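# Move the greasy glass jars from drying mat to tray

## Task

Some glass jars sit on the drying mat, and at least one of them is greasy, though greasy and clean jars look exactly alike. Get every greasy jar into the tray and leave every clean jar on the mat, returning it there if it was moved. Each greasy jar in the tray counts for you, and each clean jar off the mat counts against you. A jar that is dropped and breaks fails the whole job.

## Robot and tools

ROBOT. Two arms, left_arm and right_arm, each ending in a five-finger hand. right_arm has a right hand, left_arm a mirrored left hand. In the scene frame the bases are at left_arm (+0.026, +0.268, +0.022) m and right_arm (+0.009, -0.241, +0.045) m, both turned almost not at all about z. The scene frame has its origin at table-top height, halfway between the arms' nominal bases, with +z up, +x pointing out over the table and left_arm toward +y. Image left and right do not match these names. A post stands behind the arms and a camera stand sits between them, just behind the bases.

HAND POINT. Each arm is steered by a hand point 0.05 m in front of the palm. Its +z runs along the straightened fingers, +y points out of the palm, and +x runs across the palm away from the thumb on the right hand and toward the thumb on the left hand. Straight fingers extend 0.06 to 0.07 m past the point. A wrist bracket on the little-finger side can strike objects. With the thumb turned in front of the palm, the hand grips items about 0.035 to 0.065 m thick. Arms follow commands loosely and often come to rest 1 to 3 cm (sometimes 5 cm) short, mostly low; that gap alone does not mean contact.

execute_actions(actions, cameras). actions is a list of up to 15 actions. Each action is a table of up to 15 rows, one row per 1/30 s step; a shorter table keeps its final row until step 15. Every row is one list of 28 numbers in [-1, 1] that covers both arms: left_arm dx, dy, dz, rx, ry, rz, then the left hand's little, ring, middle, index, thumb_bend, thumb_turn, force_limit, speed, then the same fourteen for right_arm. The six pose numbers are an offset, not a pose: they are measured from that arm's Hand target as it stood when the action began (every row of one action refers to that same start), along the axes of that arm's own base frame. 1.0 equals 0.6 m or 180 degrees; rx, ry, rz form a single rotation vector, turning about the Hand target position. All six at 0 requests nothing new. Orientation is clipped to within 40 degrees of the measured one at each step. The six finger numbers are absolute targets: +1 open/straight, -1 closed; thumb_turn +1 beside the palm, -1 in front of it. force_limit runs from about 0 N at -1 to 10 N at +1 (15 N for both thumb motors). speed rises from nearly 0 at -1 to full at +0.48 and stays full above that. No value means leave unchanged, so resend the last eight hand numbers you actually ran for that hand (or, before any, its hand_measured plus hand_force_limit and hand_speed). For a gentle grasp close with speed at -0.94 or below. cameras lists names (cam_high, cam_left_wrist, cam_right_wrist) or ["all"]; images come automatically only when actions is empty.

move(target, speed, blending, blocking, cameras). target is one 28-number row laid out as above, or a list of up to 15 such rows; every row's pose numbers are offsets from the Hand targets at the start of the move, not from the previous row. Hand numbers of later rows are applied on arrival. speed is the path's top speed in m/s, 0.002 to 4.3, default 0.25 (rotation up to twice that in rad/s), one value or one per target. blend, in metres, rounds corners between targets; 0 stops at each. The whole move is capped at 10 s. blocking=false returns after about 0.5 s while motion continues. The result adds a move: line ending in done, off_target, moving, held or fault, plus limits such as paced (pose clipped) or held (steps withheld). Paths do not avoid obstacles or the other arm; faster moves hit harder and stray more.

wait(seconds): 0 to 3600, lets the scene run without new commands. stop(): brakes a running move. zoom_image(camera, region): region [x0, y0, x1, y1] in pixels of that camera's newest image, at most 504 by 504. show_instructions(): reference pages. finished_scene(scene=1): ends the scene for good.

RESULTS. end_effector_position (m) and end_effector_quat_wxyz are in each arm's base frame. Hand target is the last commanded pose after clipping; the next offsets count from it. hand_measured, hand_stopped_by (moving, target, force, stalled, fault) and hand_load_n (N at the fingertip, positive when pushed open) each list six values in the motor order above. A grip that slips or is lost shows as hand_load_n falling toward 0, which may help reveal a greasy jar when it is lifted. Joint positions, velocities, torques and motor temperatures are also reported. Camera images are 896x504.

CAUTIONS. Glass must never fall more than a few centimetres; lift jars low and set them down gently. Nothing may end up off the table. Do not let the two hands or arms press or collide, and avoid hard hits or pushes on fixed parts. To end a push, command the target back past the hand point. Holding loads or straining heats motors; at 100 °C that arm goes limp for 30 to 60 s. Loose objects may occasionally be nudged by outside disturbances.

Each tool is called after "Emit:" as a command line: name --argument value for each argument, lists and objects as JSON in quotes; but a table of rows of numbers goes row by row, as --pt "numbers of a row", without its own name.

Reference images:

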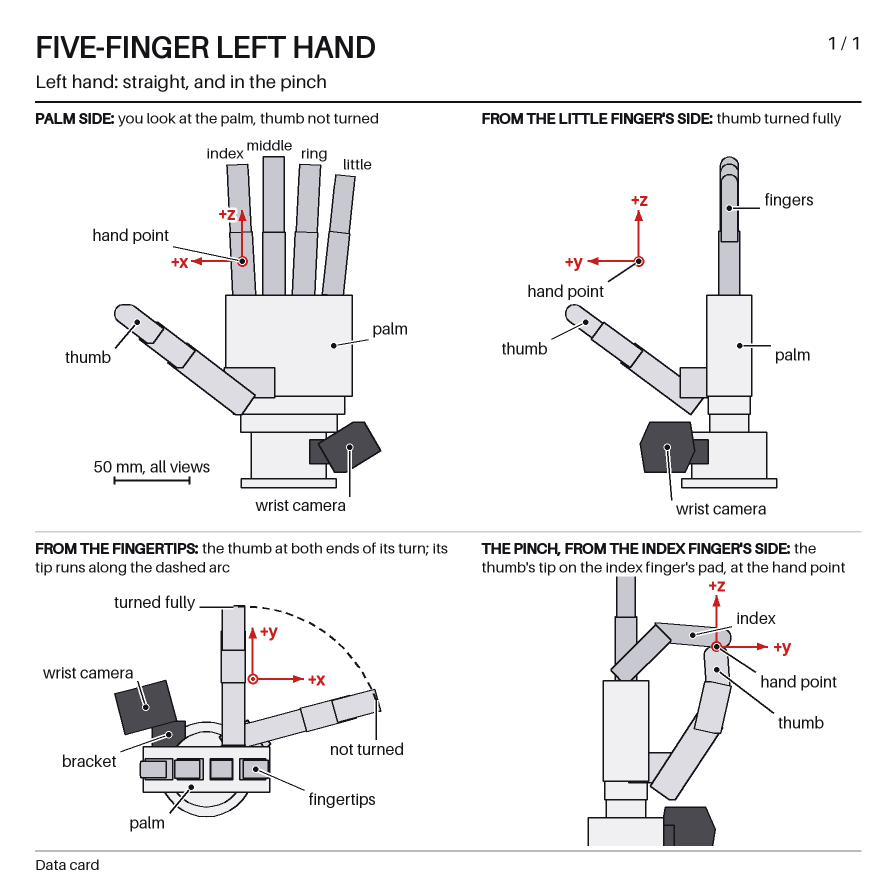

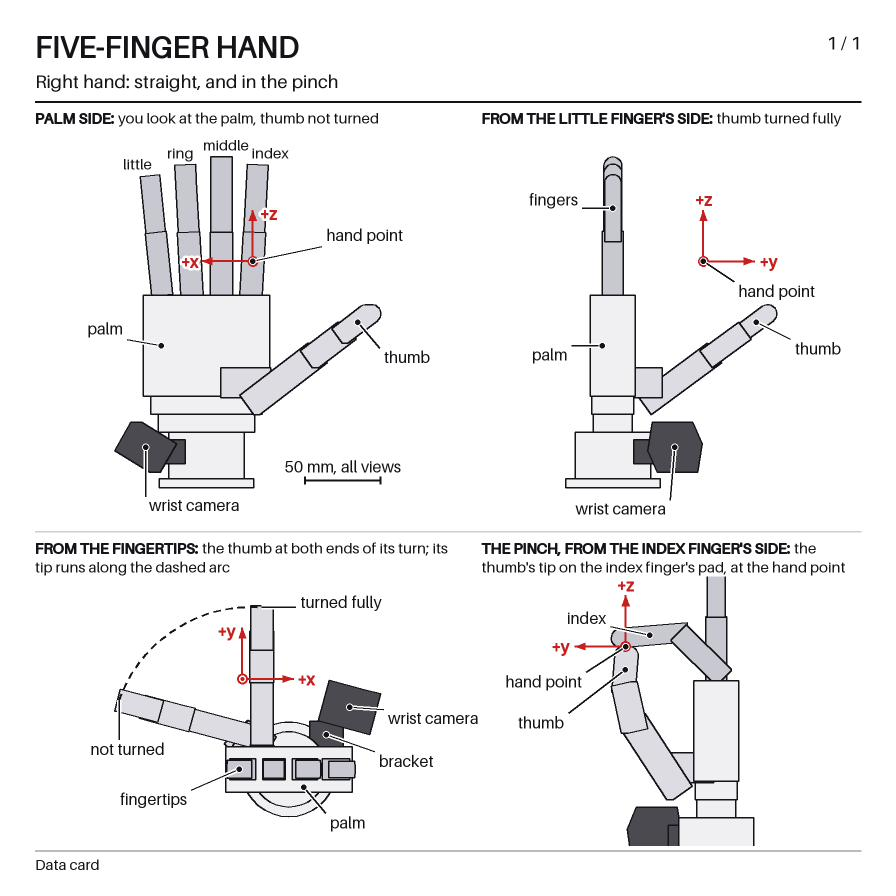

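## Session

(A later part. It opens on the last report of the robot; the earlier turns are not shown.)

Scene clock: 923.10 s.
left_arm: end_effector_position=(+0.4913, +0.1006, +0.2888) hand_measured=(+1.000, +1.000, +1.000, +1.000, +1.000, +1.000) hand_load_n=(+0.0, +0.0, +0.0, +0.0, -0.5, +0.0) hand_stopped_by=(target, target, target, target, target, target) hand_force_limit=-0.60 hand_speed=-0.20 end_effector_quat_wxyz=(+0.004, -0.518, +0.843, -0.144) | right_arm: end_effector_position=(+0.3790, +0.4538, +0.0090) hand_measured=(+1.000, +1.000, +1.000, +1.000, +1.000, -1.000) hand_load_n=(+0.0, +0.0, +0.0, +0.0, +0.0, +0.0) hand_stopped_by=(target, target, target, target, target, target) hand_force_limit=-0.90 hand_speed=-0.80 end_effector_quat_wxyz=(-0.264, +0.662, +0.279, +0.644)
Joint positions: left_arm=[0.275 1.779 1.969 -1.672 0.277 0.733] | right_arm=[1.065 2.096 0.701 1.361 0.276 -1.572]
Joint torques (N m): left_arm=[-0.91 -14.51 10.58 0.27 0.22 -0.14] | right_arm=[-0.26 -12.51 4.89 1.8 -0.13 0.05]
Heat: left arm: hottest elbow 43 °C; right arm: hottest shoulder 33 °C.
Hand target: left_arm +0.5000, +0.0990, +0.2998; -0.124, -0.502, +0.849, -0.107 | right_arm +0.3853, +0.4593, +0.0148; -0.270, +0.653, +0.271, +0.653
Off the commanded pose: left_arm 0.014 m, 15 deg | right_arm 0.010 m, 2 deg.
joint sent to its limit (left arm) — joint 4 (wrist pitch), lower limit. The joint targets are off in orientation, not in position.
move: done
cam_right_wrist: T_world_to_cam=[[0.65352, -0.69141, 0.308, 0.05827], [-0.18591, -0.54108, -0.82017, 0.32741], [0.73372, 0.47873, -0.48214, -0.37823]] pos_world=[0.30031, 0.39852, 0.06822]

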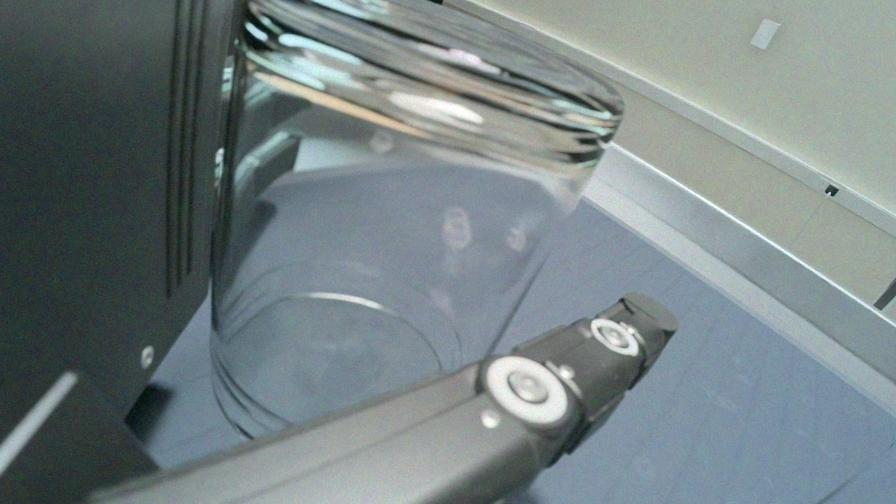

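Emit:
move --pt "0 0 0 0 0 0 1 1 1 1 1 1 -0.6 -0.2 -0.0177 0.0177 0 0 0 0 1 1 1 1 1 -1 -0.9 -0.8" --pt "0 0 0 0 0 0 1 1 1 1 1 1 -0.6 -0.2 -0.0177 0.0177 0.25 0 0 0 1 1 1 1 1 -1 -0.9 -0.8" --speed '[0.05,0.1]' --cameras '["all"]'

Emit:
zoom_image --camera "cam_left_wrist" --region '[300, 180, 720, 440]'

Scene clock: 928.80 s.
left_arm: end_effector_position=(+0.4913, +0.1006, +0.2888) hand_measured=(+1.000, +1.000, +1.000, +1.000, +1.000, +1.000) hand_load_n=(+0.0, -0.5, +0.0, +0.0, +0.0, +0.0) hand_stopped_by=(target, target, target, target, target, target) hand_force_limit=-0.60 hand_speed=-0.20 end_effector_quat_wxyz=(+0.004, -0.518, +0.843, -0.144) | right_arm: end_effector_position=(+0.3757, +0.4639, +0.1521) hand_measured=(+1.000, +1.000, +1.000, +1.000, +1.000, -1.000) hand_load_n=(+0.0, +0.0, +0.0, +0.0, +0.0, +0.0) hand_stopped_by=(target, target, target, target, target, target) hand_force_limit=-0.90 hand_speed=-0.80 end_effector_quat_wxyz=(-0.264, +0.659, +0.274, +0.649)
Joint positions: left_arm=[0.275 1.779 1.969 -1.672 0.277 0.733] | right_arm=[1.087 1.668 0.707 0.94 0.307 -1.572]
Joint torques (N m): left_arm=[-0.91 -14.51 10.55 0.29 0.23 -0.14] | right_arm=[0.62 -12.92 7.65 0.66 -0.01 0.05]
Heat: left arm: hottest elbow 43 °C; right arm: hottest shoulder 34 °C.
Hand target: left_arm +0.5000, +0.0990, +0.2998; -0.124, -0.502, +0.849, -0.107 | right_arm +0.3748, +0.4699, +0.1649; -0.270, +0.653, +0.271, +0.653
Off the commanded pose: left_arm 0.014 m, 15 deg | right_arm 0.014 m, 1 deg.
joint sent to its limit (left arm) — joint 4 (wrist pitch), lower limit. The joint targets are off in orientation, not in position.
move: off_target (right_arm)
cam_left_wrist: T_world_to_cam=[[0.68817, -0.65918, 0.30315, -0.35811], [-0.6831, -0.44784, 0.5769, 0.20478], [-0.24452, -0.60409, -0.75847, 0.51455]] pos_world=[0.51215, 0.16649, 0.3807]
cam_right_wrist: T_world_to_cam=[[0.64526, -0.70057, 0.30471, 0.03114], [-0.18472, -0.53008, -0.82758, 0.4452], [0.7413, 0.47772, -0.47145, -0.31562]] pos_world=[0.29612, 0.40859, 0.21015]

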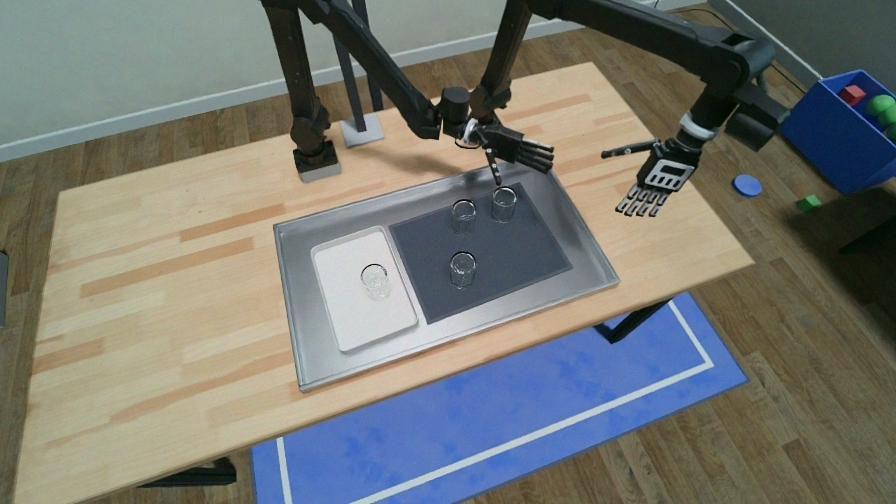

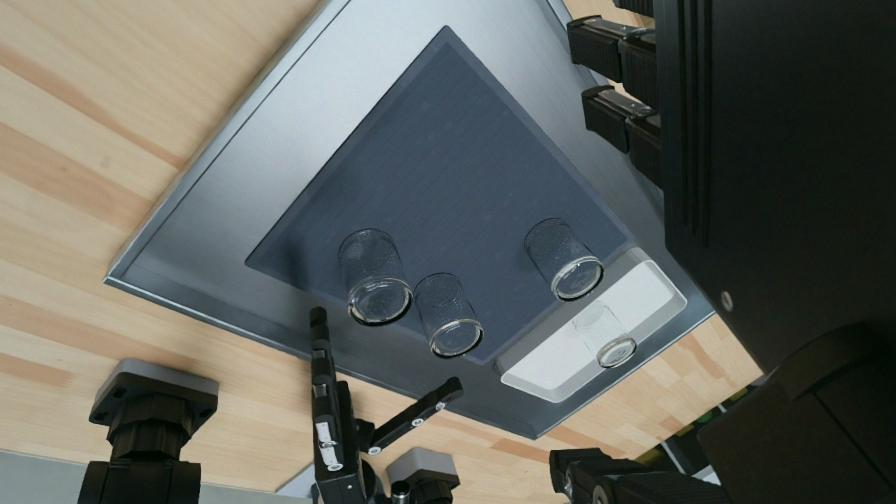

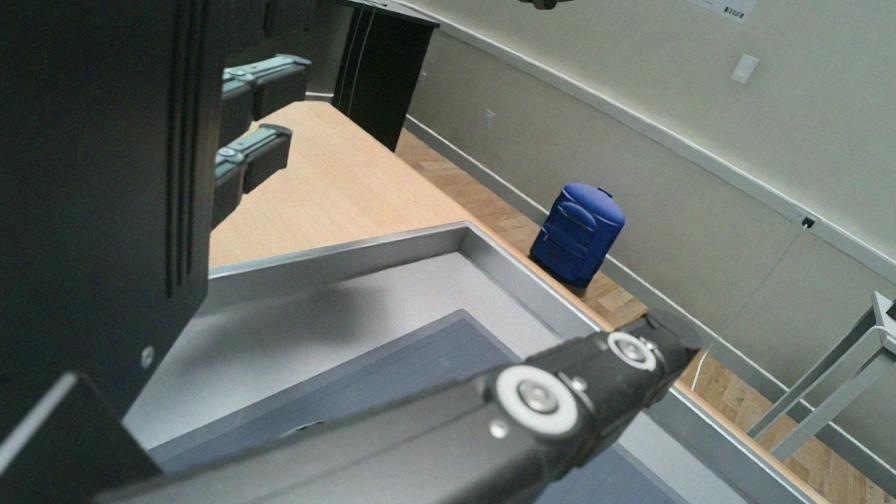

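Scaled by 1.200.

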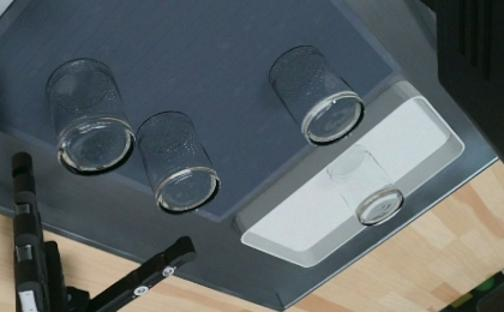

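Emit:
finished_scene

The scene is finished: the task was done.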